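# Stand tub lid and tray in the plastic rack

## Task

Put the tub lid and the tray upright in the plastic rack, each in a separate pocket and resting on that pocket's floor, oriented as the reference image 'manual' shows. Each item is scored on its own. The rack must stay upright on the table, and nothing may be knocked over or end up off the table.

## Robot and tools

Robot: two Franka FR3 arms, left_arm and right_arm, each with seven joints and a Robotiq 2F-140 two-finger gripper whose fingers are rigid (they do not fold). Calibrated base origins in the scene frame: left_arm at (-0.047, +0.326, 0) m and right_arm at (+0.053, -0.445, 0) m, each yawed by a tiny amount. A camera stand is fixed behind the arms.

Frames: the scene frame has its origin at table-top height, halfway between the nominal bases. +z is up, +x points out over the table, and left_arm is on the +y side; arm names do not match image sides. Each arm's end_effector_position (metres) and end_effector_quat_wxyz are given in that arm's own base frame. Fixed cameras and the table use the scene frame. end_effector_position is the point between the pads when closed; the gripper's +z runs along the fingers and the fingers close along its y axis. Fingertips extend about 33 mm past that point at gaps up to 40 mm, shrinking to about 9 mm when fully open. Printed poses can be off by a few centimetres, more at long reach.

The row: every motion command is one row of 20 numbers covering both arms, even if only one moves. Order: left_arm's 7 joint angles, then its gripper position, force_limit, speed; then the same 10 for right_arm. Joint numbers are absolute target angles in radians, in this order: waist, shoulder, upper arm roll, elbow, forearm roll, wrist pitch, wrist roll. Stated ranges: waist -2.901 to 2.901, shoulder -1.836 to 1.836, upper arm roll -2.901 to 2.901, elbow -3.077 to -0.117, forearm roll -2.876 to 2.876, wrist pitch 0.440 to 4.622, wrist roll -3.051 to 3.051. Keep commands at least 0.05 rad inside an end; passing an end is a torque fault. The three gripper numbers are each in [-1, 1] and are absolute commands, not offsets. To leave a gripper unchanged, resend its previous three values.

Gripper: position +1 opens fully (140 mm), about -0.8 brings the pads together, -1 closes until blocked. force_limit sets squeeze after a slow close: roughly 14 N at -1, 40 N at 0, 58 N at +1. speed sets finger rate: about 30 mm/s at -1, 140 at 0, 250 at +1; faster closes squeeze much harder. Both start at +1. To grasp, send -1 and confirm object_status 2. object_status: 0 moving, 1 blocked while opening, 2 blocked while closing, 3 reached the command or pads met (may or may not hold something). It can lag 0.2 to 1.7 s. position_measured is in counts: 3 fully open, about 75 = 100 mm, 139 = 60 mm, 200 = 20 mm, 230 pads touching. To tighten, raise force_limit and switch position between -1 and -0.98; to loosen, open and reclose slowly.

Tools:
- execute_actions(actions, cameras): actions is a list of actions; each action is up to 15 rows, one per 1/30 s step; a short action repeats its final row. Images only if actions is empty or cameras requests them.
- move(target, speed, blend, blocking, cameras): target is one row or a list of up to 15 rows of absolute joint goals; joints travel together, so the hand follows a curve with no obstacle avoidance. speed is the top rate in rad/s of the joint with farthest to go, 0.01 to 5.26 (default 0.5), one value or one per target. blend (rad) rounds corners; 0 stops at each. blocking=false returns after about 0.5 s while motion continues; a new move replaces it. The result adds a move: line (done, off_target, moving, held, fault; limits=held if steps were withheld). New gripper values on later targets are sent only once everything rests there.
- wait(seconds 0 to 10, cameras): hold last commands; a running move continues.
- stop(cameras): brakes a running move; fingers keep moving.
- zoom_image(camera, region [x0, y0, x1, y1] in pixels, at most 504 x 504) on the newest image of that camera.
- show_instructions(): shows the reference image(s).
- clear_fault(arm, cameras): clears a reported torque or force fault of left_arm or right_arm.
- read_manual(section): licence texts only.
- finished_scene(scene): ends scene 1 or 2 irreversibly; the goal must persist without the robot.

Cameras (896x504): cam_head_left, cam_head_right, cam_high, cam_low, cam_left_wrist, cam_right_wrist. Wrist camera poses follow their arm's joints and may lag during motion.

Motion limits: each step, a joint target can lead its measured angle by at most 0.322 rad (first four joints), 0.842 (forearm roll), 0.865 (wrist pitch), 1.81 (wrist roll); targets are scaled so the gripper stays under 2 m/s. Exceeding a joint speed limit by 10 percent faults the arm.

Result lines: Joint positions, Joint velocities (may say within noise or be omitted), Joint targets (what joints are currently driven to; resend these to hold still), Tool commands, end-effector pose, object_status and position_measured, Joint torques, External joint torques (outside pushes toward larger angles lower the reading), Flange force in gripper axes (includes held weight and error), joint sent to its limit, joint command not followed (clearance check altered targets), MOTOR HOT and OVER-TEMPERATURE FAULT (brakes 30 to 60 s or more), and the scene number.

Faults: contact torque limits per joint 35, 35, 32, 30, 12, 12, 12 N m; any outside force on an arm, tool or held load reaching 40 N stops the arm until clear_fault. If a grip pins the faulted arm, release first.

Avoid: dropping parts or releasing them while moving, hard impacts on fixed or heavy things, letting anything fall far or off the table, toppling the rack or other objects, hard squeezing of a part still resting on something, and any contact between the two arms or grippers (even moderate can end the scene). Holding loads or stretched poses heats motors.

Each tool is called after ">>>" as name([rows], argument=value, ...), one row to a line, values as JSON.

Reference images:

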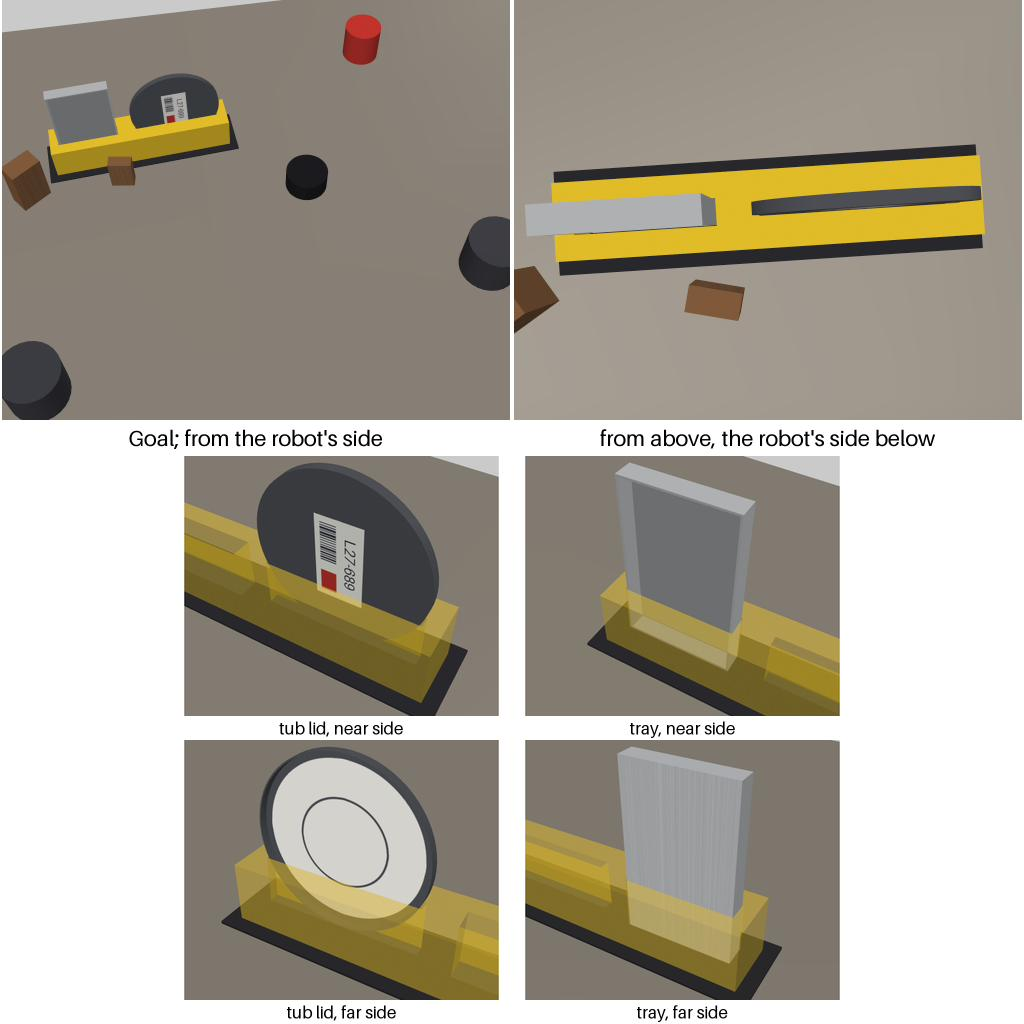

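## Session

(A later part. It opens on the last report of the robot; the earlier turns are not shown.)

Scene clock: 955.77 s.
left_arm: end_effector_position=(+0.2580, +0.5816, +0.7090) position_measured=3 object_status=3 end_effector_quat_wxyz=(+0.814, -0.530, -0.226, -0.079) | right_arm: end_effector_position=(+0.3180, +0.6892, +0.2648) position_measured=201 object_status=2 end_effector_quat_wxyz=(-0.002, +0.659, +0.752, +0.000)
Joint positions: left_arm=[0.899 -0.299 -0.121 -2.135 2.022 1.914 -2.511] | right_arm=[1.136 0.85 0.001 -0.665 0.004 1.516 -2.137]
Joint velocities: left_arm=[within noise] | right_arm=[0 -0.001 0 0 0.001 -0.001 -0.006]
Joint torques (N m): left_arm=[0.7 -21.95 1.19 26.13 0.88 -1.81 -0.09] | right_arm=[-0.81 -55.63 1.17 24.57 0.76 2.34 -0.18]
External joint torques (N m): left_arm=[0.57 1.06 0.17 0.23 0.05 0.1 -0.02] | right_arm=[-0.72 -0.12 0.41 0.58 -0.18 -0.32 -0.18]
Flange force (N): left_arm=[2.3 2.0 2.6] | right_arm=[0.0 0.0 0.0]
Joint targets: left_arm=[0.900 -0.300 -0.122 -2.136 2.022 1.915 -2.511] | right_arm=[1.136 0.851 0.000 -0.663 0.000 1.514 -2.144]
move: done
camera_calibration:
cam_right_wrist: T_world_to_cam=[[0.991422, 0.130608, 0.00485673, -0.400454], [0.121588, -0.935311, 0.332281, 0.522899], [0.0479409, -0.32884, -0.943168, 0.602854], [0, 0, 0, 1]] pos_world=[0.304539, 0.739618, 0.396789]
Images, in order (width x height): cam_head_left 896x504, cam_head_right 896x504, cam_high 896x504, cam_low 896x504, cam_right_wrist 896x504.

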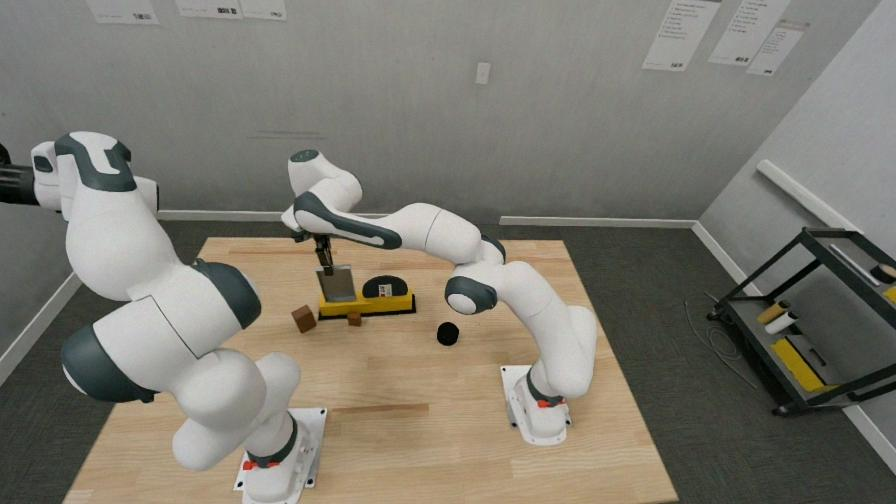

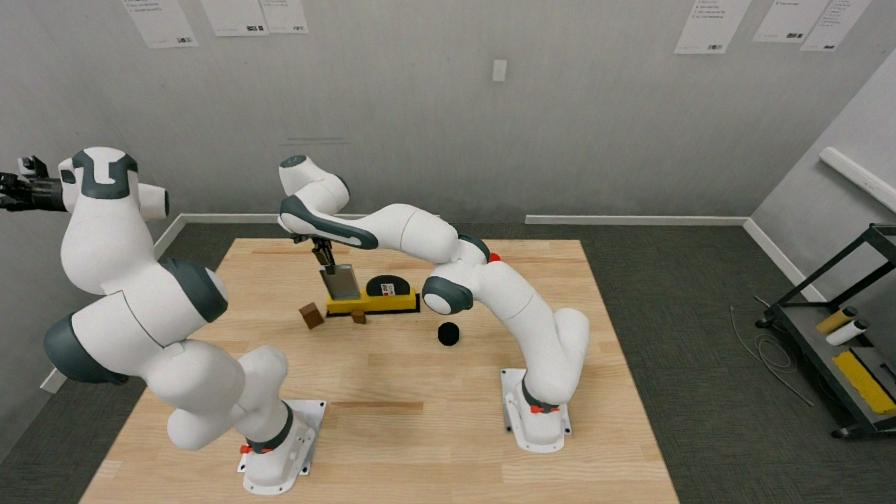

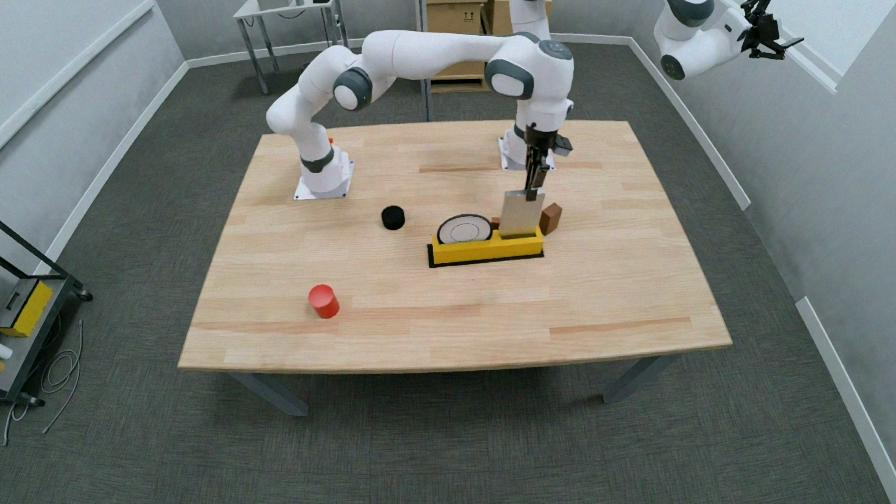

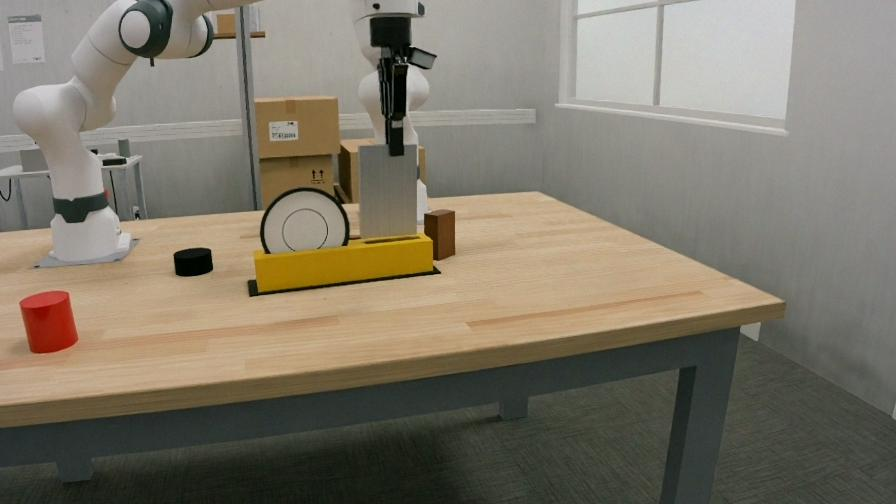

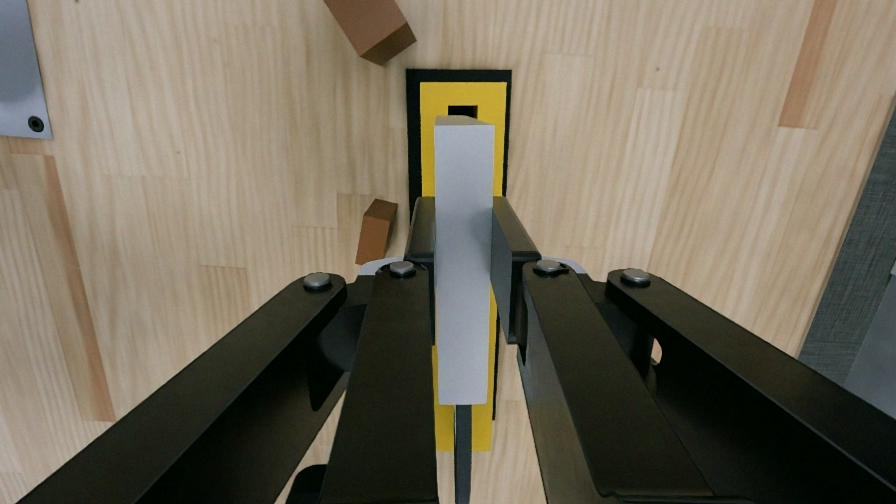

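>>> move(target=[0.9,-0.3,-0.122,-2.136,2.022,1.915,-2.511,1,1,1,1.1386,0.8667,0,-0.6641,0,1.5308,-2.141,-1,-0.1,-1], speed=0.05, cameras=["cam_right_wrist","cam_low","cam_high"])

>>> zoom_image(camera="cam_low", region=[330, 190, 450, 290])

>>> zoom_image(camera="cam_right_wrist", region=[380, 40, 540, 200])

>>> zoom_image(camera="cam_high", region=[460, 180, 580, 280])

Scene clock: 990.03 s.
left_arm: end_effector_position=(+0.2580, +0.5816, +0.7090) position_measured=3 object_status=3 end_effector_quat_wxyz=(+0.814, -0.530, -0.226, -0.079) | right_arm: end_effector_position=(+0.3191, +0.6921, +0.2577) position_measured=201 object_status=2 end_effector_quat_wxyz=(-0.002, +0.658, +0.753, +0.001)
Joint positions: left_arm=[0.899 -0.299 -0.121 -2.135 2.022 1.914 -2.511] | right_arm=[1.137 0.862 0.001 -0.664 0.003 1.528 -2.138]
Joint torques (N m): left_arm=[0.73 -21.93 1.22 26.11 0.9 -1.81 -0.08] | right_arm=[-0.21 -53.48 1.29 23.22 0.81 2.85 0]
External joint torques (N m): left_arm=[0.59 1.08 0.19 0.2 0.07 0.1 -0.01] | right_arm=[-0.21 2.19 0.47 -0.78 -0.14 0.2 0]
Flange force (N): left_arm=[2.2 2.1 2.7] | right_arm=[0.0 0.0 0.0]
Joint targets: left_arm=[0.900 -0.300 -0.122 -2.136 2.022 1.915 -2.511] | right_arm=[1.139 0.867 0.000 -0.664 0.000 1.531 -2.141]
move: done
camera_calibration:
cam_right_wrist: T_world_to_cam=[[0.991138, 0.132707, 0.00582971, -0.403527], [0.123299, -0.935427, 0.33132, 0.527674], [0.0494218, -0.327665, -0.9435, 0.595937], [0, 0, 0, 1]] pos_world=[0.305437, 0.742419, 0.389791]
Images, in order (width x height): cam_high 896x504, cam_low 896x504, cam_right_wrist 896x504.

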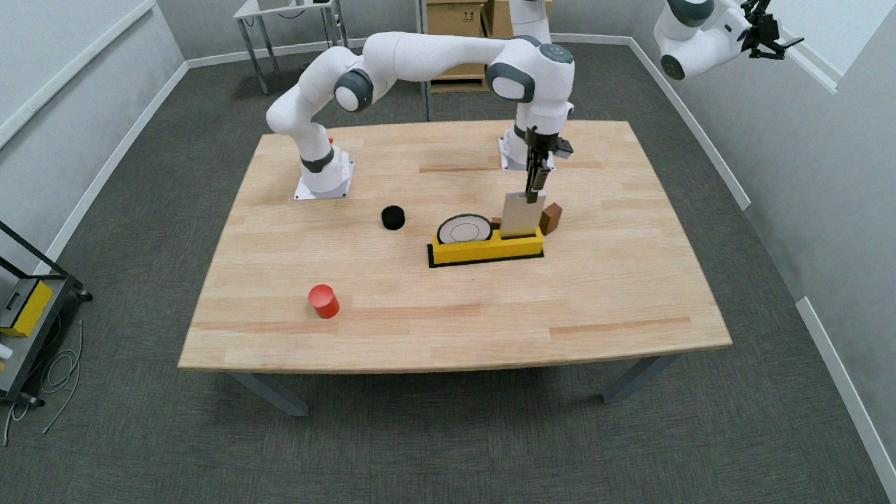

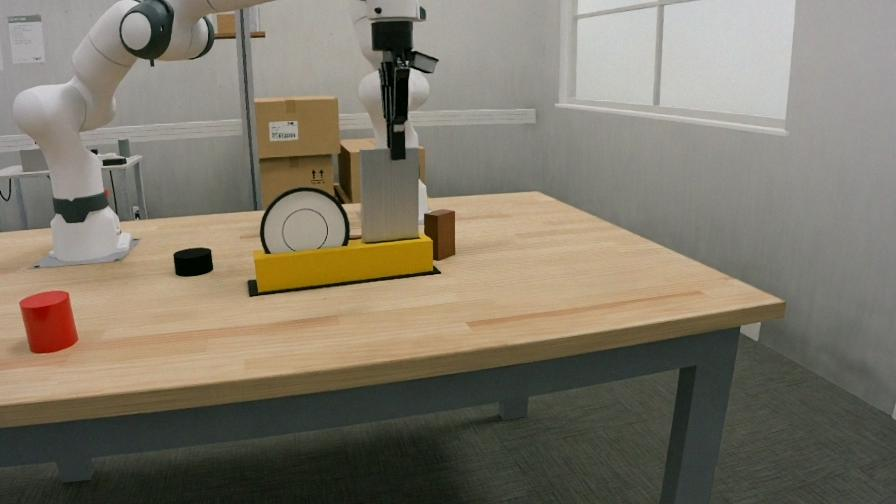

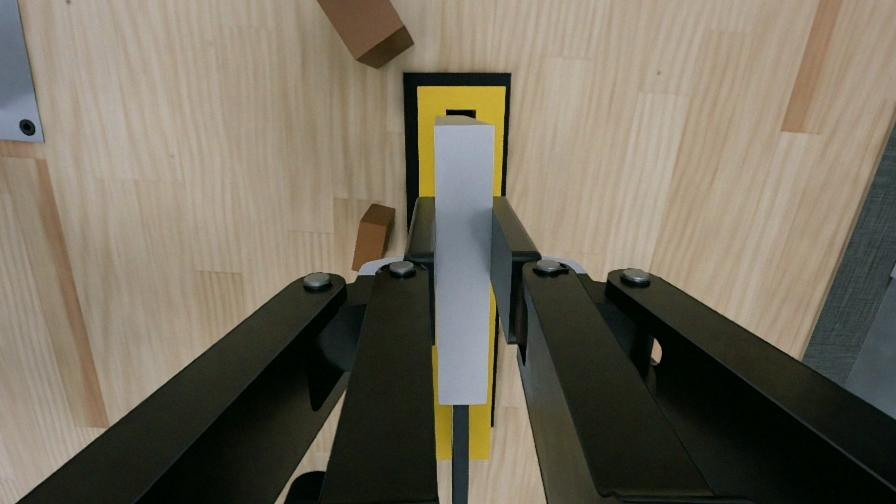

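Scaled by 4.200 from the camera's 896x504 image, which has a finer 1280x720 frame.

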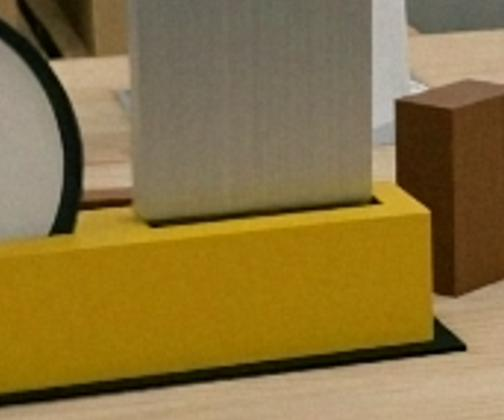

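Scaled by 3.150 from the camera's 896x504 image, which has a finer 1280x720 frame.

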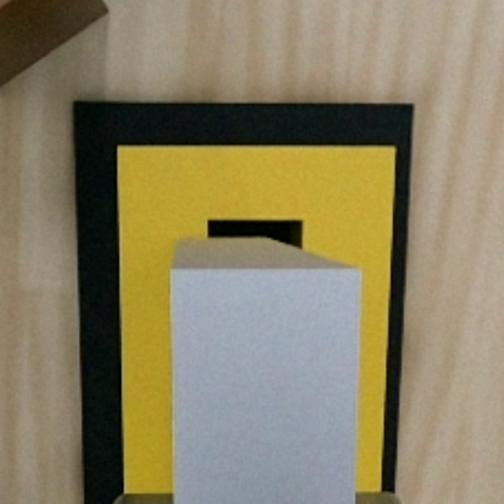

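Scaled by 4.200 from the camera's 896x504 image, which has a finer 1280x720 frame.

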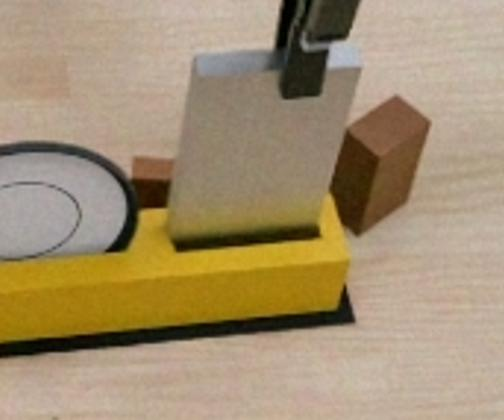

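>>> move(target=[0.9,-0.3,-0.122,-2.136,2.022,1.915,-2.511,1,1,1,1.107,0.6647,0,-0.9896,0.046,1.72,-2.180,-1,-0.1,-1], speed=0.15, cameras=["cam_right_wrist","cam_low","cam_high"])

>>> zoom_image(camera="cam_low", region=[330, 190, 450, 290])

>>> zoom_image(camera="cam_right_wrist", region=[380, 0, 540, 160])

>>> zoom_image(camera="cam_high", region=[460, 180, 580, 280])

Scene clock: 1037.53 s.
left_arm: end_effector_position=(+0.2580, +0.5816, +0.7090) position_measured=3 object_status=3 end_effector_quat_wxyz=(+0.814, -0.530, -0.226, -0.079) | right_arm: end_effector_position=(+0.3256, +0.6832, +0.2660) position_measured=201 object_status=2 end_effector_quat_wxyz=(-0.028, +0.657, +0.753, +0.023)
Joint positions: left_arm=[0.899 -0.299 -0.121 -2.135 2.022 1.914 -2.511] | right_arm=[1.109 0.668 0.001 -0.989 0.042 1.716 -2.174]
Joint velocities: left_arm=[within noise] | right_arm=[0 0 -0.001 0 0.001 0.005 -0.002]
Joint torques (N m): left_arm=[0.67 -21.98 1.17 26.13 0.89 -1.81 -0.06] | right_arm=[-1.11 -53.94 1.03 24.86 1.5 3.09 -0.15]
External joint torques (N m): left_arm=[0.67 1.05 0.29 0.22 0.05 0.08 0.01] | right_arm=[-1.28 -1.38 0.22 0.06 0.47 0.31 -0.15]
Flange force (N): left_arm=[2.1 2.0 2.8] | right_arm=[0.0 0.0 0.0]
Joint targets: left_arm=[0.900 -0.300 -0.122 -2.136 2.022 1.915 -2.511] | right_arm=[1.107 0.665 0.000 -0.990 0.046 1.720 -2.180]
move: done
camera_calibration:
cam_right_wrist: T_world_to_cam=[[0.990922, 0.13431, 0.00589219, -0.409868], [0.127888, -0.955243, 0.266749, 0.545067], [0.0414555, -0.263574, -0.963748, 0.564717], [0, 0, 0, 1]] pos_world=[0.313029, 0.724565, 0.401263]
Images, in order (width x height): cam_high 896x504, cam_low 896x504, cam_right_wrist 896x504.

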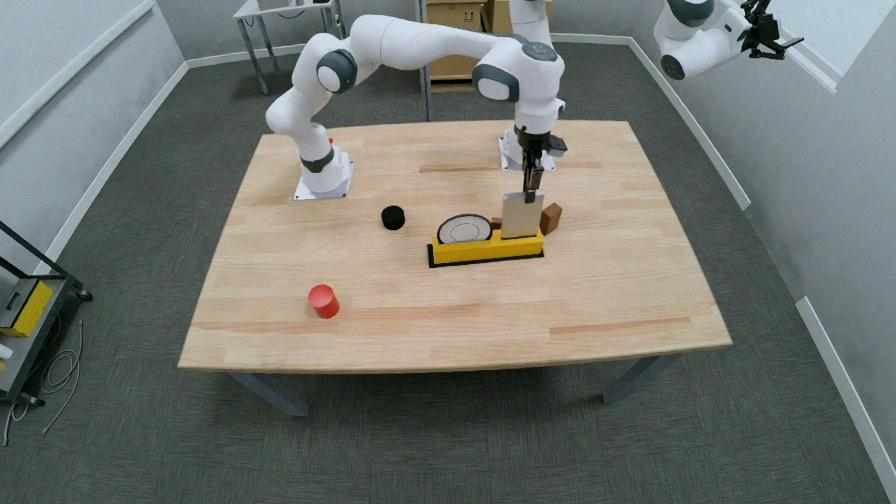

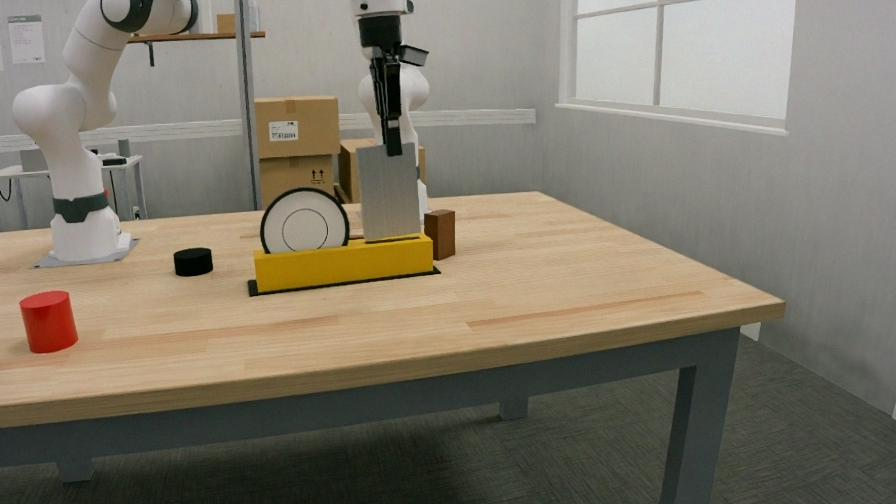

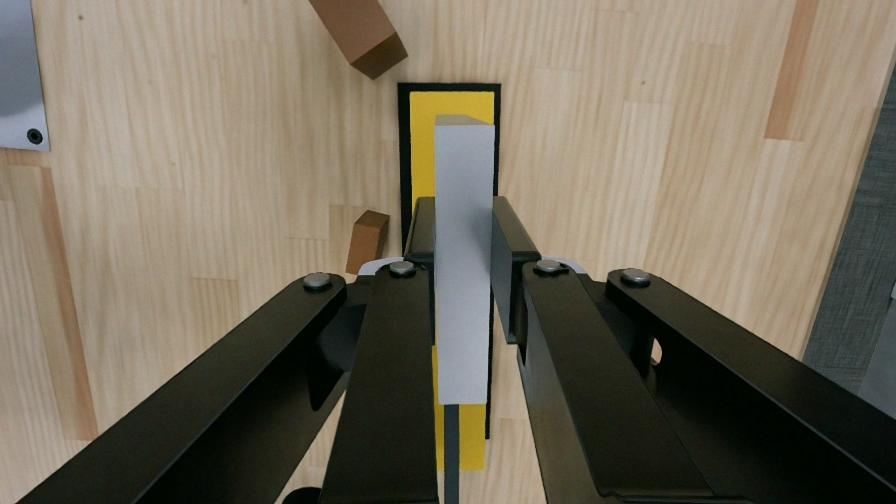

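Scaled by 4.200 from the camera's 896x504 image, which has a finer 1280x720 frame.

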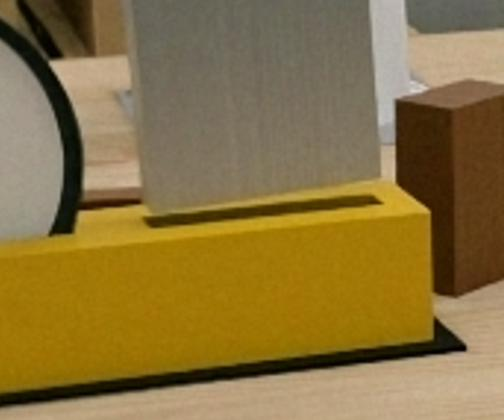

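Scaled by 3.150 from the camera's 896x504 image, which has a finer 1280x720 frame.

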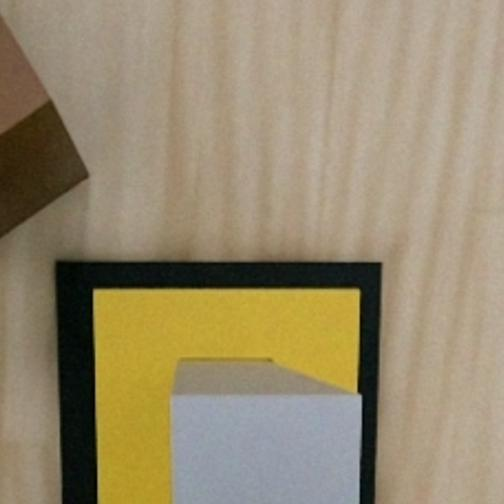

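Scaled by 4.200 from the camera's 896x504 image, which has a finer 1280x720 frame.

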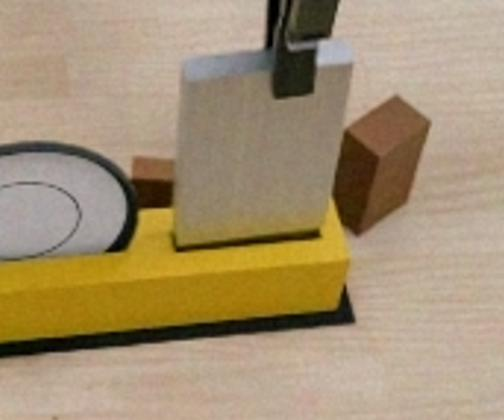

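>>> move(target=[0.9,-0.3,-0.122,-2.136,2.022,1.915,-2.511,1,1,1,1.107,0.657,0,-1.0448,0.0464,1.7673,-2.1824,-1,-0.1,-1], speed=0.04, cameras=["cam_right_wrist","cam_low"])

>>> zoom_image(camera="cam_low", region=[330, 190, 450, 290])

>>> zoom_image(camera="cam_right_wrist", region=[380, 0, 540, 160])

Scene clock: 1054.07 s.
left_arm: end_effector_position=(+0.2580, +0.5816, +0.7090) position_measured=3 object_status=3 end_effector_quat_wxyz=(+0.814, -0.530, -0.226, -0.079) | right_arm: end_effector_position=(+0.3260, +0.6833, +0.2492) position_measured=201 object_status=2 end_effector_quat_wxyz=(-0.028, +0.657, +0.753, +0.023)
Joint positions: left_arm=[0.899 -0.299 -0.121 -2.135 2.022 1.914 -2.511] | right_arm=[1.108 0.661 0.001 -1.045 0.042 1.763 -2.177]
Joint velocities: left_arm=[within noise] | right_arm=[0 -0.001 0 0 0.002 0.004 -0.003]
Joint torques (N m): left_arm=[0.64 -21.92 1.21 26.15 0.89 -1.8 -0.11] | right_arm=[-0.98 -53.61 1.08 25.08 1.44 3.09 -0.08]
External joint torques (N m): left_arm=[0.54 1.19 0.23 0.19 0.05 0.12 -0.04] | right_arm=[-0.84 -0.79 0.46 -0.03 0.44 0.29 -0.08]
Flange force (N): left_arm=[2.4 2.3 2.8] | right_arm=[0.0 0.0 0.0]
Joint targets: left_arm=[0.900 -0.300 -0.122 -2.136 2.022 1.915 -2.511] | right_arm=[1.107 0.657 0.000 -1.045 0.046 1.767 -2.182]
move: done
camera_calibration:
cam_right_wrist: T_world_to_cam=[[0.990788, 0.1353, 0.00567656, -0.410771], [0.128889, -0.955043, 0.266984, 0.549044], [0.0415444, -0.263793, -0.963684, 0.548641], [0, 0, 0, 1]] pos_world=[0.313428, 0.724666, 0.384463]
Images, in order (width x height): cam_low 896x504, cam_right_wrist 896x504.

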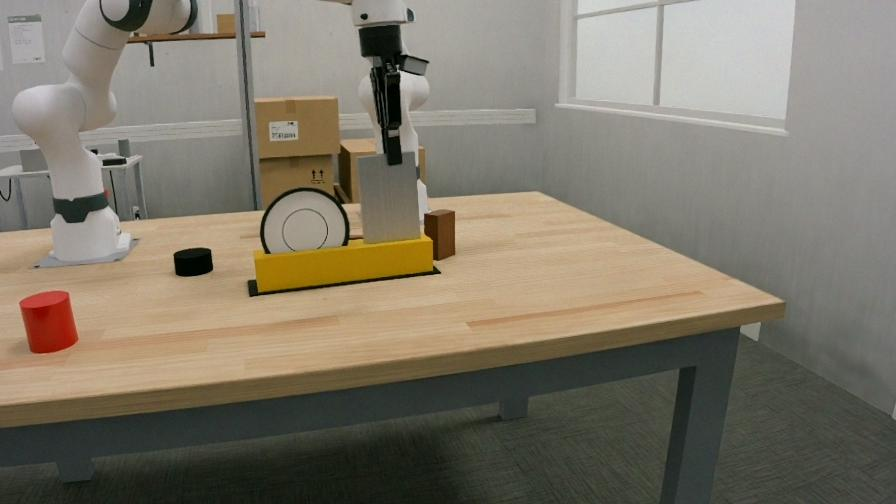

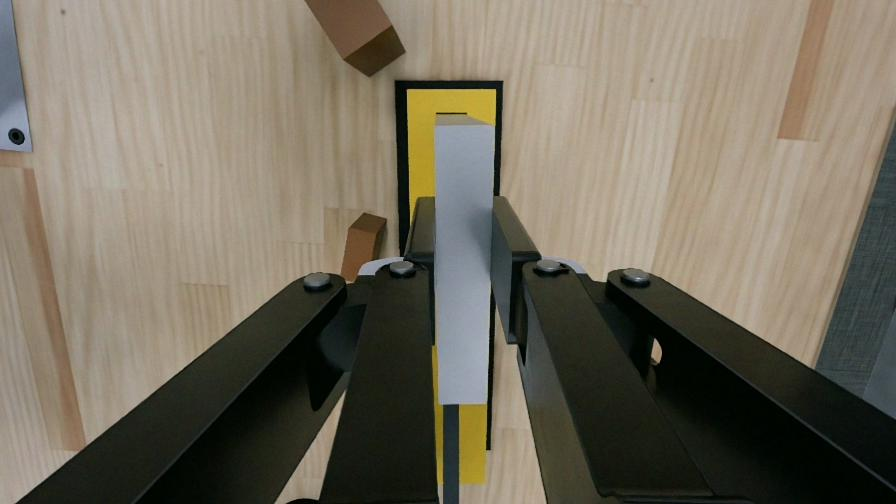

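Scaled by 4.200 from the camera's 896x504 image, which has a finer 1280x720 frame.

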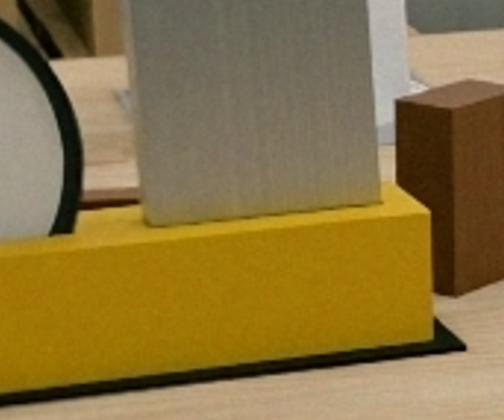

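Scaled by 3.150 from the camera's 896x504 image, which has a finer 1280x720 frame.

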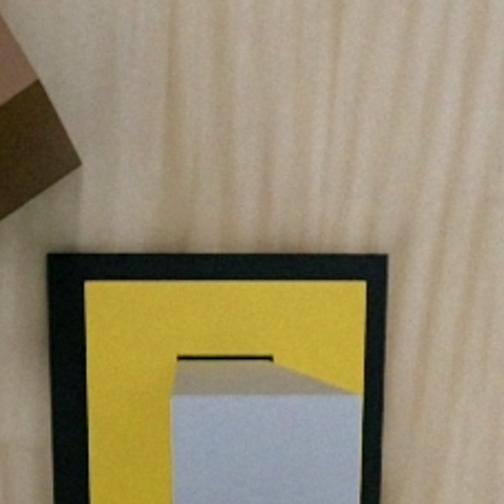

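>>> move(target=[0.9,-0.3,-0.122,-2.136,2.022,1.915,-2.511,1,1,1,1.107,0.649,0,-1.100,0.0468,1.8146,-2.1848,-1,-0.1,-1], speed=0.04, cameras=["cam_right_wrist","cam_low"])

>>> zoom_image(camera="cam_low", region=[330, 190, 450, 290])

>>> zoom_image(camera="cam_right_wrist", region=[380, 0, 540, 160])

Scene clock: 1061.07 s.
left_arm: end_effector_position=(+0.2580, +0.5816, +0.7090) position_measured=3 object_status=3 end_effector_quat_wxyz=(+0.814, -0.530, -0.226, -0.079) | right_arm: end_effector_position=(+0.3259, +0.6833, +0.2334) position_measured=201 object_status=2 end_effector_quat_wxyz=(-0.028, +0.656, +0.753, +0.024)
Joint positions: left_arm=[0.899 -0.299 -0.121 -2.135 2.022 1.914 -2.511] | right_arm=[1.108 0.653 0.001 -1.099 0.044 1.812 -2.179]
Joint velocities: left_arm=[within noise] | right_arm=[0.001 -0.001 0 -0.001 0.001 0.003 -0.001]
Joint torques (N m): left_arm=[0.72 -21.92 1.19 26.11 0.89 -1.8 -0.06] | right_arm=[-1.01 -53.9 0.79 24.72 1.26 2.85 -0.13]
External joint torques (N m): left_arm=[0.67 1.01 0.27 0.22 0.05 0.1 0.01] | right_arm=[-1.13 -1.2 0.02 -0.51 0.25 0.05 -0.14]
Flange force (N): left_arm=[2.1 1.9 2.8] | right_arm=[-9.9 -4.7 1.0]
Joint targets: left_arm=[0.900 -0.300 -0.122 -2.136 2.022 1.915 -2.511] | right_arm=[1.107 0.649 0.000 -1.100 0.047 1.815 -2.185]
move: done
camera_calibration:
cam_right_wrist: T_world_to_cam=[[0.990788, 0.135276, 0.0062852, -0.410748], [0.128795, -0.955627, 0.264931, 0.554199], [0.0418451, -0.261681, -0.964247, 0.531926], [0, 0, 0, 1]] pos_world=[0.313328, 0.724367, 0.368666]
Images, in order (width x height): cam_low 896x504, cam_right_wrist 896x504.

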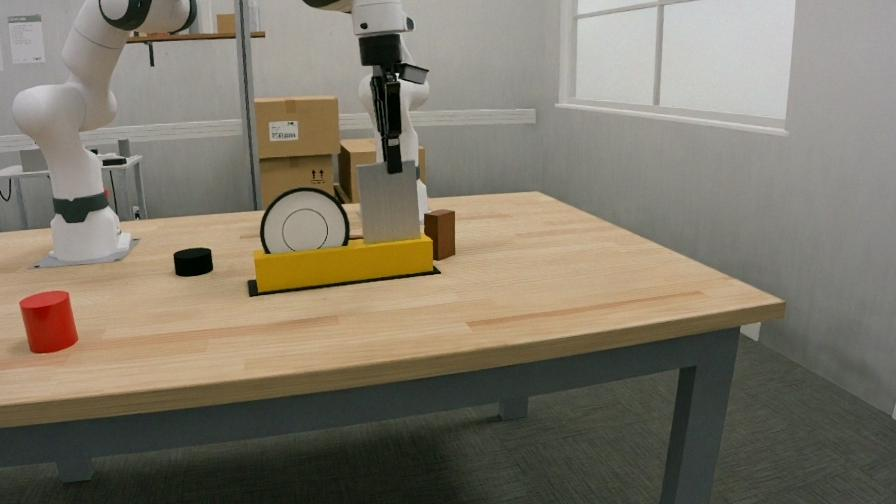

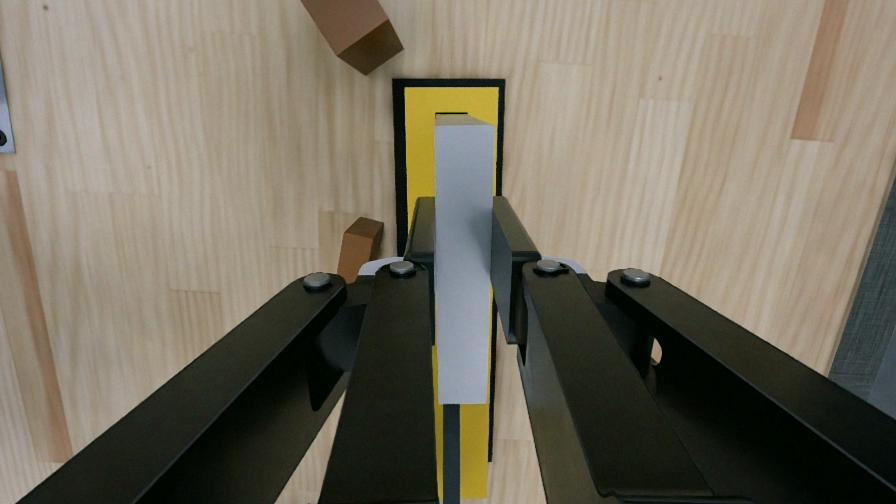

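Scaled by 4.200 from the camera's 896x504 image, which has a finer 1280x720 frame.

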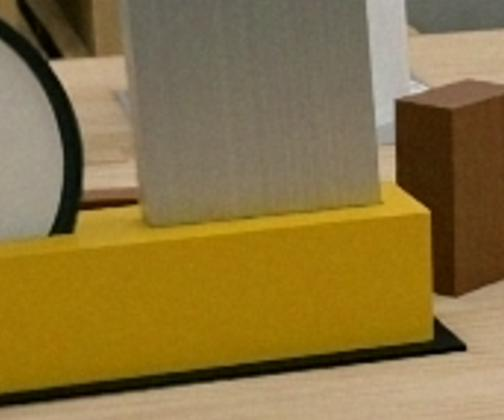

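Scaled by 3.150 from the camera's 896x504 image, which has a finer 1280x720 frame.

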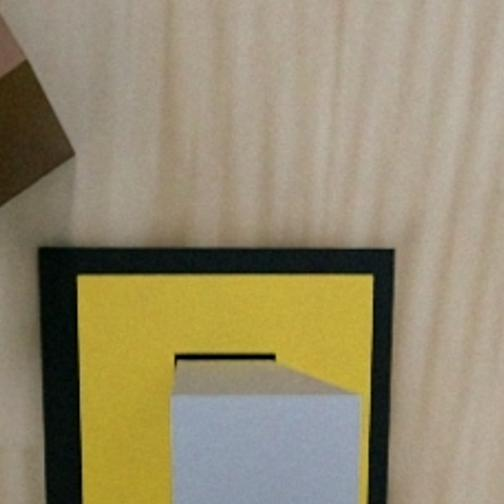

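>>> move(target=[0.9,-0.3,-0.122,-2.136,2.022,1.915,-2.511,1,1,1,1.1352,0.8472,0,-0.8025,0,1.6497,-2.1446,-1,-0.1,-1], speed=0.06, cameras=["cam_right_wrist","cam_low"])

>>> zoom_image(camera="cam_low", region=[330, 150, 450, 290])

Scene clock: 1079.60 s.
left_arm: end_effector_position=(+0.2580, +0.5816, +0.7090) position_measured=3 object_status=3 end_effector_quat_wxyz=(+0.814, -0.530, -0.226, -0.079) | right_arm: end_effector_position=(+0.3250, +0.6975, +0.2145) position_measured=201 object_status=2 end_effector_quat_wxyz=(-0.002, +0.655, +0.755, +0.001)
Joint positions: left_arm=[0.899 -0.299 -0.121 -2.135 2.022 1.914 -2.511] | right_arm=[1.133 0.846 0.001 -0.804 0.003 1.653 -2.15]
Joint torques (N m): left_arm=[0.69 -21.98 1.2 26.14 0.88 -1.82 -0.08] | right_arm=[0.17 -55.48 1.3 24.99 0.92 2.08 0.2]
External joint torques (N m): left_arm=[0.67 0.98 0.3 0.26 0.04 0.07 -0.01] | right_arm=[0.12 0.82 0.48 0.18 -0.03 -0.59 0.2]
Flange force (N): left_arm=[2.1 1.9 2.8] | right_arm=[0.0 0.0 0.0]
Joint targets: left_arm=[0.900 -0.300 -0.122 -2.136 2.022 1.915 -2.511] | right_arm=[1.135 0.847 0.000 -0.802 0.000 1.650 -2.145]
move: done
camera_calibration:
cam_right_wrist: T_world_to_cam=[[0.990173, 0.139686, 0.00664797, -0.414611], [0.129641, -0.934715, 0.330909, 0.543848], [0.0524375, -0.326796, -0.943639, 0.554979], [0, 0, 0, 1]] pos_world=[0.31093, 0.747623, 0.346491]
Images, in order (width x height): cam_low 896x504, cam_right_wrist 896x504.

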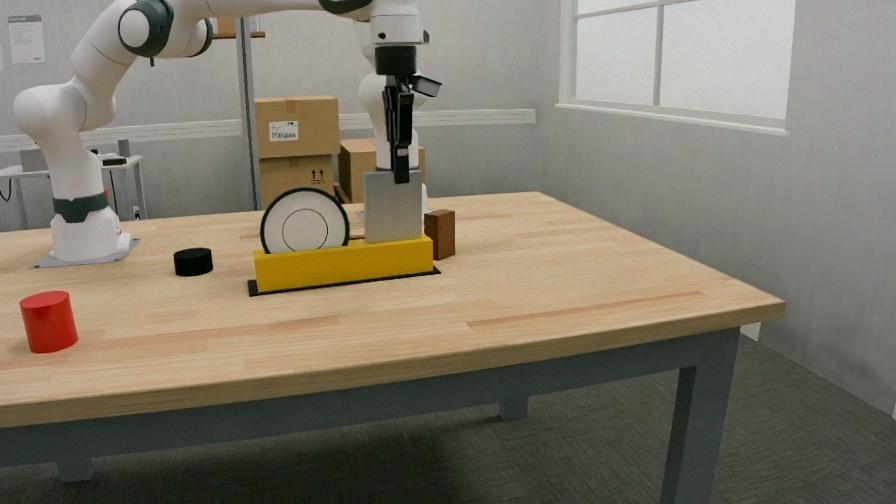

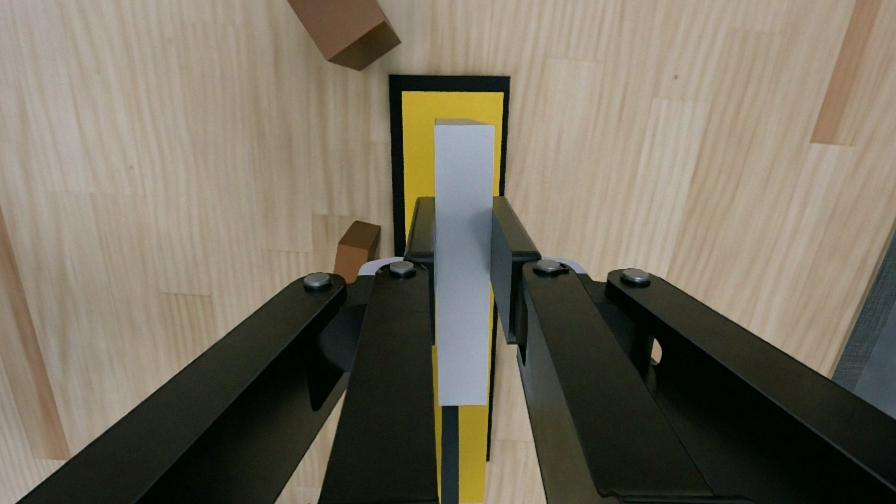

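Scaled by 3.600 from the camera's 896x504 image, which has a finer 1280x720 frame.

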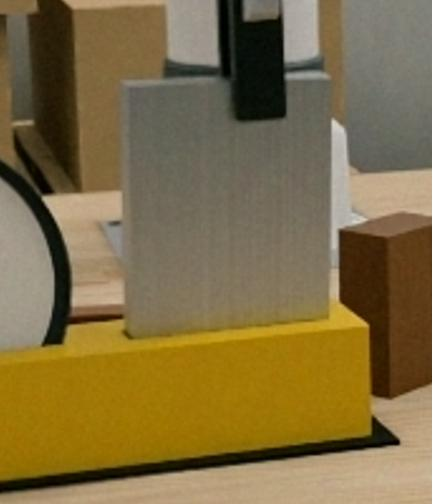

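>>> move(target=[0.9,-0.3,-0.122,-2.136,2.022,1.915,-2.511,1,1,1,1.1352,0.8318,0,-0.8728,0,1.7046,-2.1446,-1,-0.1,-1], speed=0.04, cameras=["cam_low"])

>>> zoom_image(camera="cam_low", region=[330, 150, 450, 290])

Scene clock: 1088.47 s.
left_arm: end_effector_position=(+0.2580, +0.5816, +0.7090) position_measured=3 object_status=3 end_effector_quat_wxyz=(+0.814, -0.530, -0.226, -0.079) | right_arm: end_effector_position=(+0.3249, +0.6979, +0.2043) position_measured=201 object_status=2 end_effector_quat_wxyz=(-0.003, +0.655, +0.755, +0.003)
Joint positions: left_arm=[0.899 -0.299 -0.121 -2.135 2.022 1.914 -2.511] | right_arm=[1.133 0.825 0.001 -0.867 0.003 1.7 -2.149]
Joint velocities: left_arm=[within noise] | right_arm=[0.002 0 0 -0.001 -0.001 0.004 0]
Joint torques (N m): left_arm=[0.71 -21.93 1.17 26.11 0.88 -1.82 -0.09] | right_arm=[-0.21 -51.1 1.13 20.9 0.92 3.03 0.32]
External joint torques (N m): left_arm=[0.69 0.88 0.28 0.32 0.05 0.06 -0.02] | right_arm=[-0.24 4.99 0.32 -4.08 -0.02 0.35 0.32]
Flange force (N): left_arm=[2.1 1.7 2.7] | right_arm=[0.0 0.0 0.0]
Joint targets: left_arm=[0.900 -0.300 -0.122 -2.136 2.022 1.915 -2.511] | right_arm=[1.135 0.832 0.000 -0.873 0.000 1.705 -2.145]
move: done
Images, in order (width x height): cam_low 896x504.

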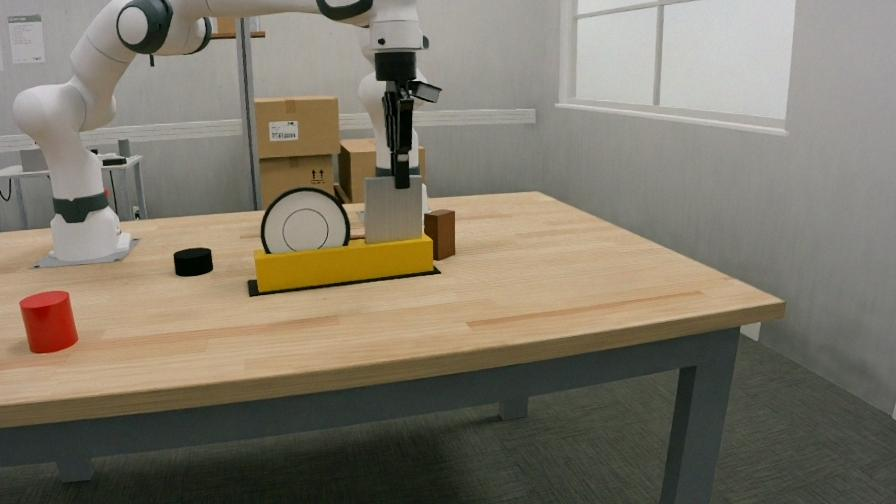

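Scaled by 3.600 from the camera's 896x504 image, which has a finer 1280x720 frame.

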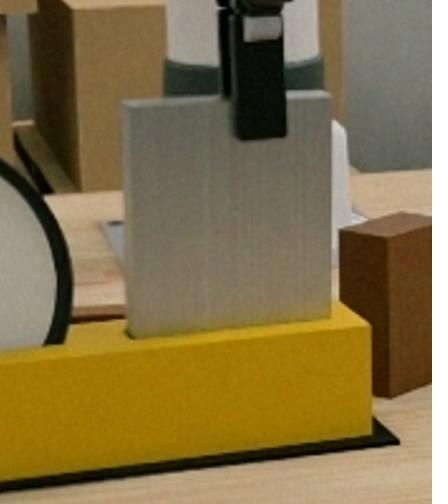

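>>> move([
  [0.9,-0.3,-0.122,-2.136,2.022,1.915,-2.511,1,1,1,1.134,0.8265,0,-0.865,0,1.6975,-2.147,-1,-0.1,-1],
  [0.9,-0.3,-0.122,-2.136,2.022,1.915,-2.511,1,1,1,1.134,0.8265,0,-0.865,0,1.6975,-2.147,0,-0.1,-1],
  [0.9,-0.3,-0.122,-2.136,2.022,1.915,-2.511,1,1,1,1.134,0.8581,0,-0.7613,0,1.62,-2.145,0,-0.1,-1],
  [0.9,-0.3,-0.122,-2.136,2.022,1.915,-2.511,1,1,1,1.134,0.900,0,-0.635,0,1.535,-2.145,0,-0.1,-1],
  [0.9,-0.3,-0.122,-2.136,2.022,1.915,-2.511,1,1,1,1.134,0.75,0,-0.635,0,1.385,-2.145,0,-0.1,-1],
  [0.9,-0.3,-0.122,-2.136,2.022,1.915,-2.511,1,1,1,1.134,0.2,0,-1.3,0,1.5,-2.145,0,-0.1,-1],
], speed=[0.05,0.1,0.1,0.1,0.15,0.6], cameras=["cam_low","cam_high","cam_head_right"])

>>> zoom_image(camera="cam_low", region=[230, 150, 450, 300])

>>> zoom_image(camera="cam_head_right", region=[300, 230, 440, 330])

Scene clock: 1118.20 s.
left_arm: end_effector_position=(+0.2580, +0.5816, +0.7090) position_measured=3 object_status=3 end_effector_quat_wxyz=(+0.814, -0.530, -0.226, -0.079) | right_arm: end_effector_position=(+0.2564, +0.5516, +0.4172) position_measured=129 object_status=3 end_effector_quat_wxyz=(-0.001, +0.655, +0.756, -0.002)
Joint positions: left_arm=[0.899 -0.299 -0.121 -2.135 2.022 1.914 -2.511] | right_arm=[1.133 0.201 0.001 -1.299 0.003 1.497 -2.149]
Joint velocities: left_arm=[within noise] | right_arm=[0 -0.001 0.002 0 0 0.004 0]
Joint torques (N m): left_arm=[0.66 -21.94 1.25 26.14 0.87 -1.82 -0.07] | right_arm=[-0.82 -38.36 0.62 22.91 0.97 2.73 0.28]
External joint torques (N m): left_arm=[0.59 1.04 0.31 0.21 0.03 0.08 0] | right_arm=[-0.86 0.05 0.37 -0.88 0.02 0.1 0.28]
Flange force (N): left_arm=[2.1 1.9 2.7] | right_arm=[-4.1 -2.4 4.0]
Joint targets: left_arm=[0.900 -0.300 -0.122 -2.136 2.022 1.915 -2.511] | right_arm=[1.134 0.200 0.000 -1.300 0.000 1.500 -2.145]
move: done
Images, in order (width x height): cam_head_right 896x504, cam_high 896x504, cam_low 896x504.

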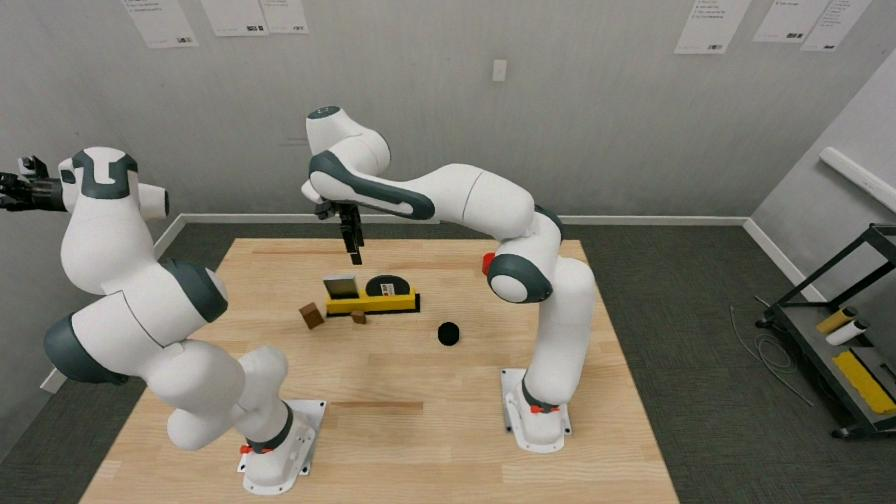

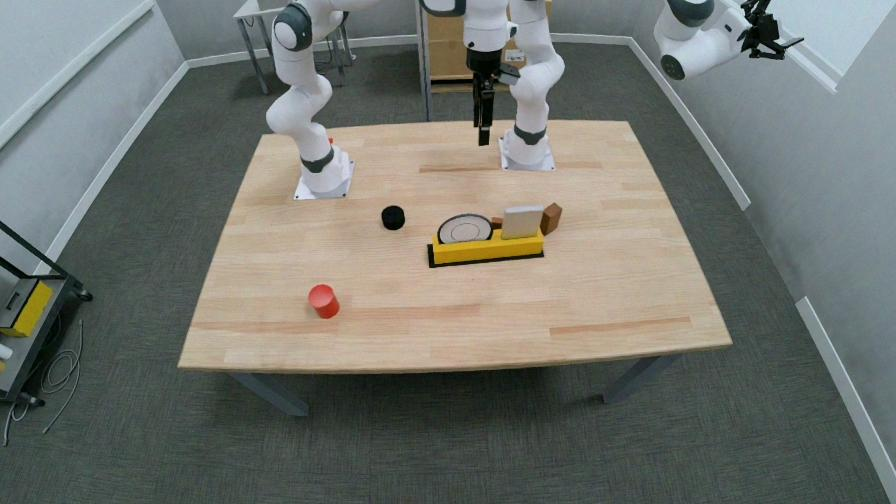

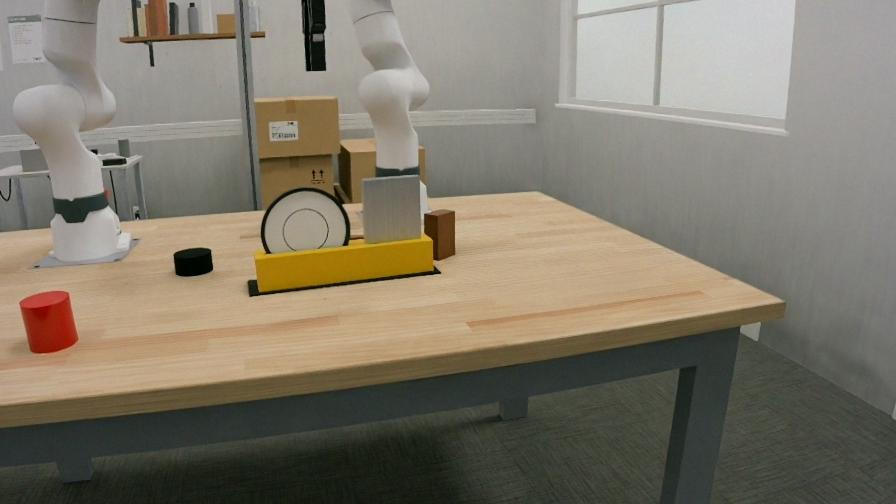

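Scaled by 2.291 from the camera's 896x504 image, which has a finer 1280x720 frame.

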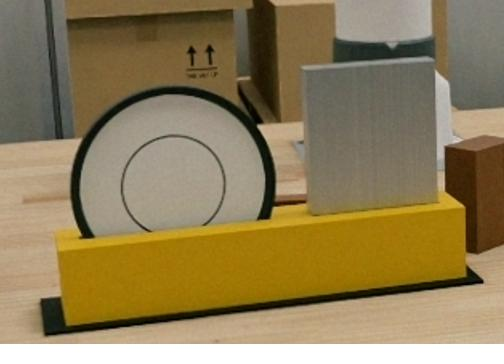

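Scaled by 3.600 from the camera's 896x504 image, which has a finer 1280x720 frame.

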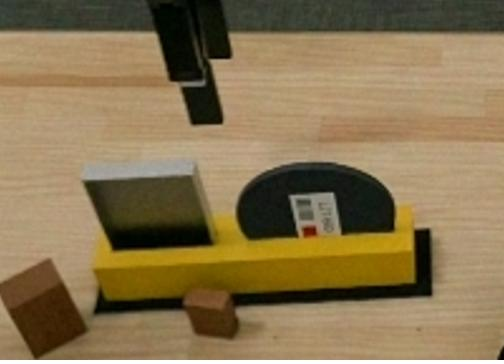

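>>> finished_scene(scene=1)

The scene is finished: the task was done.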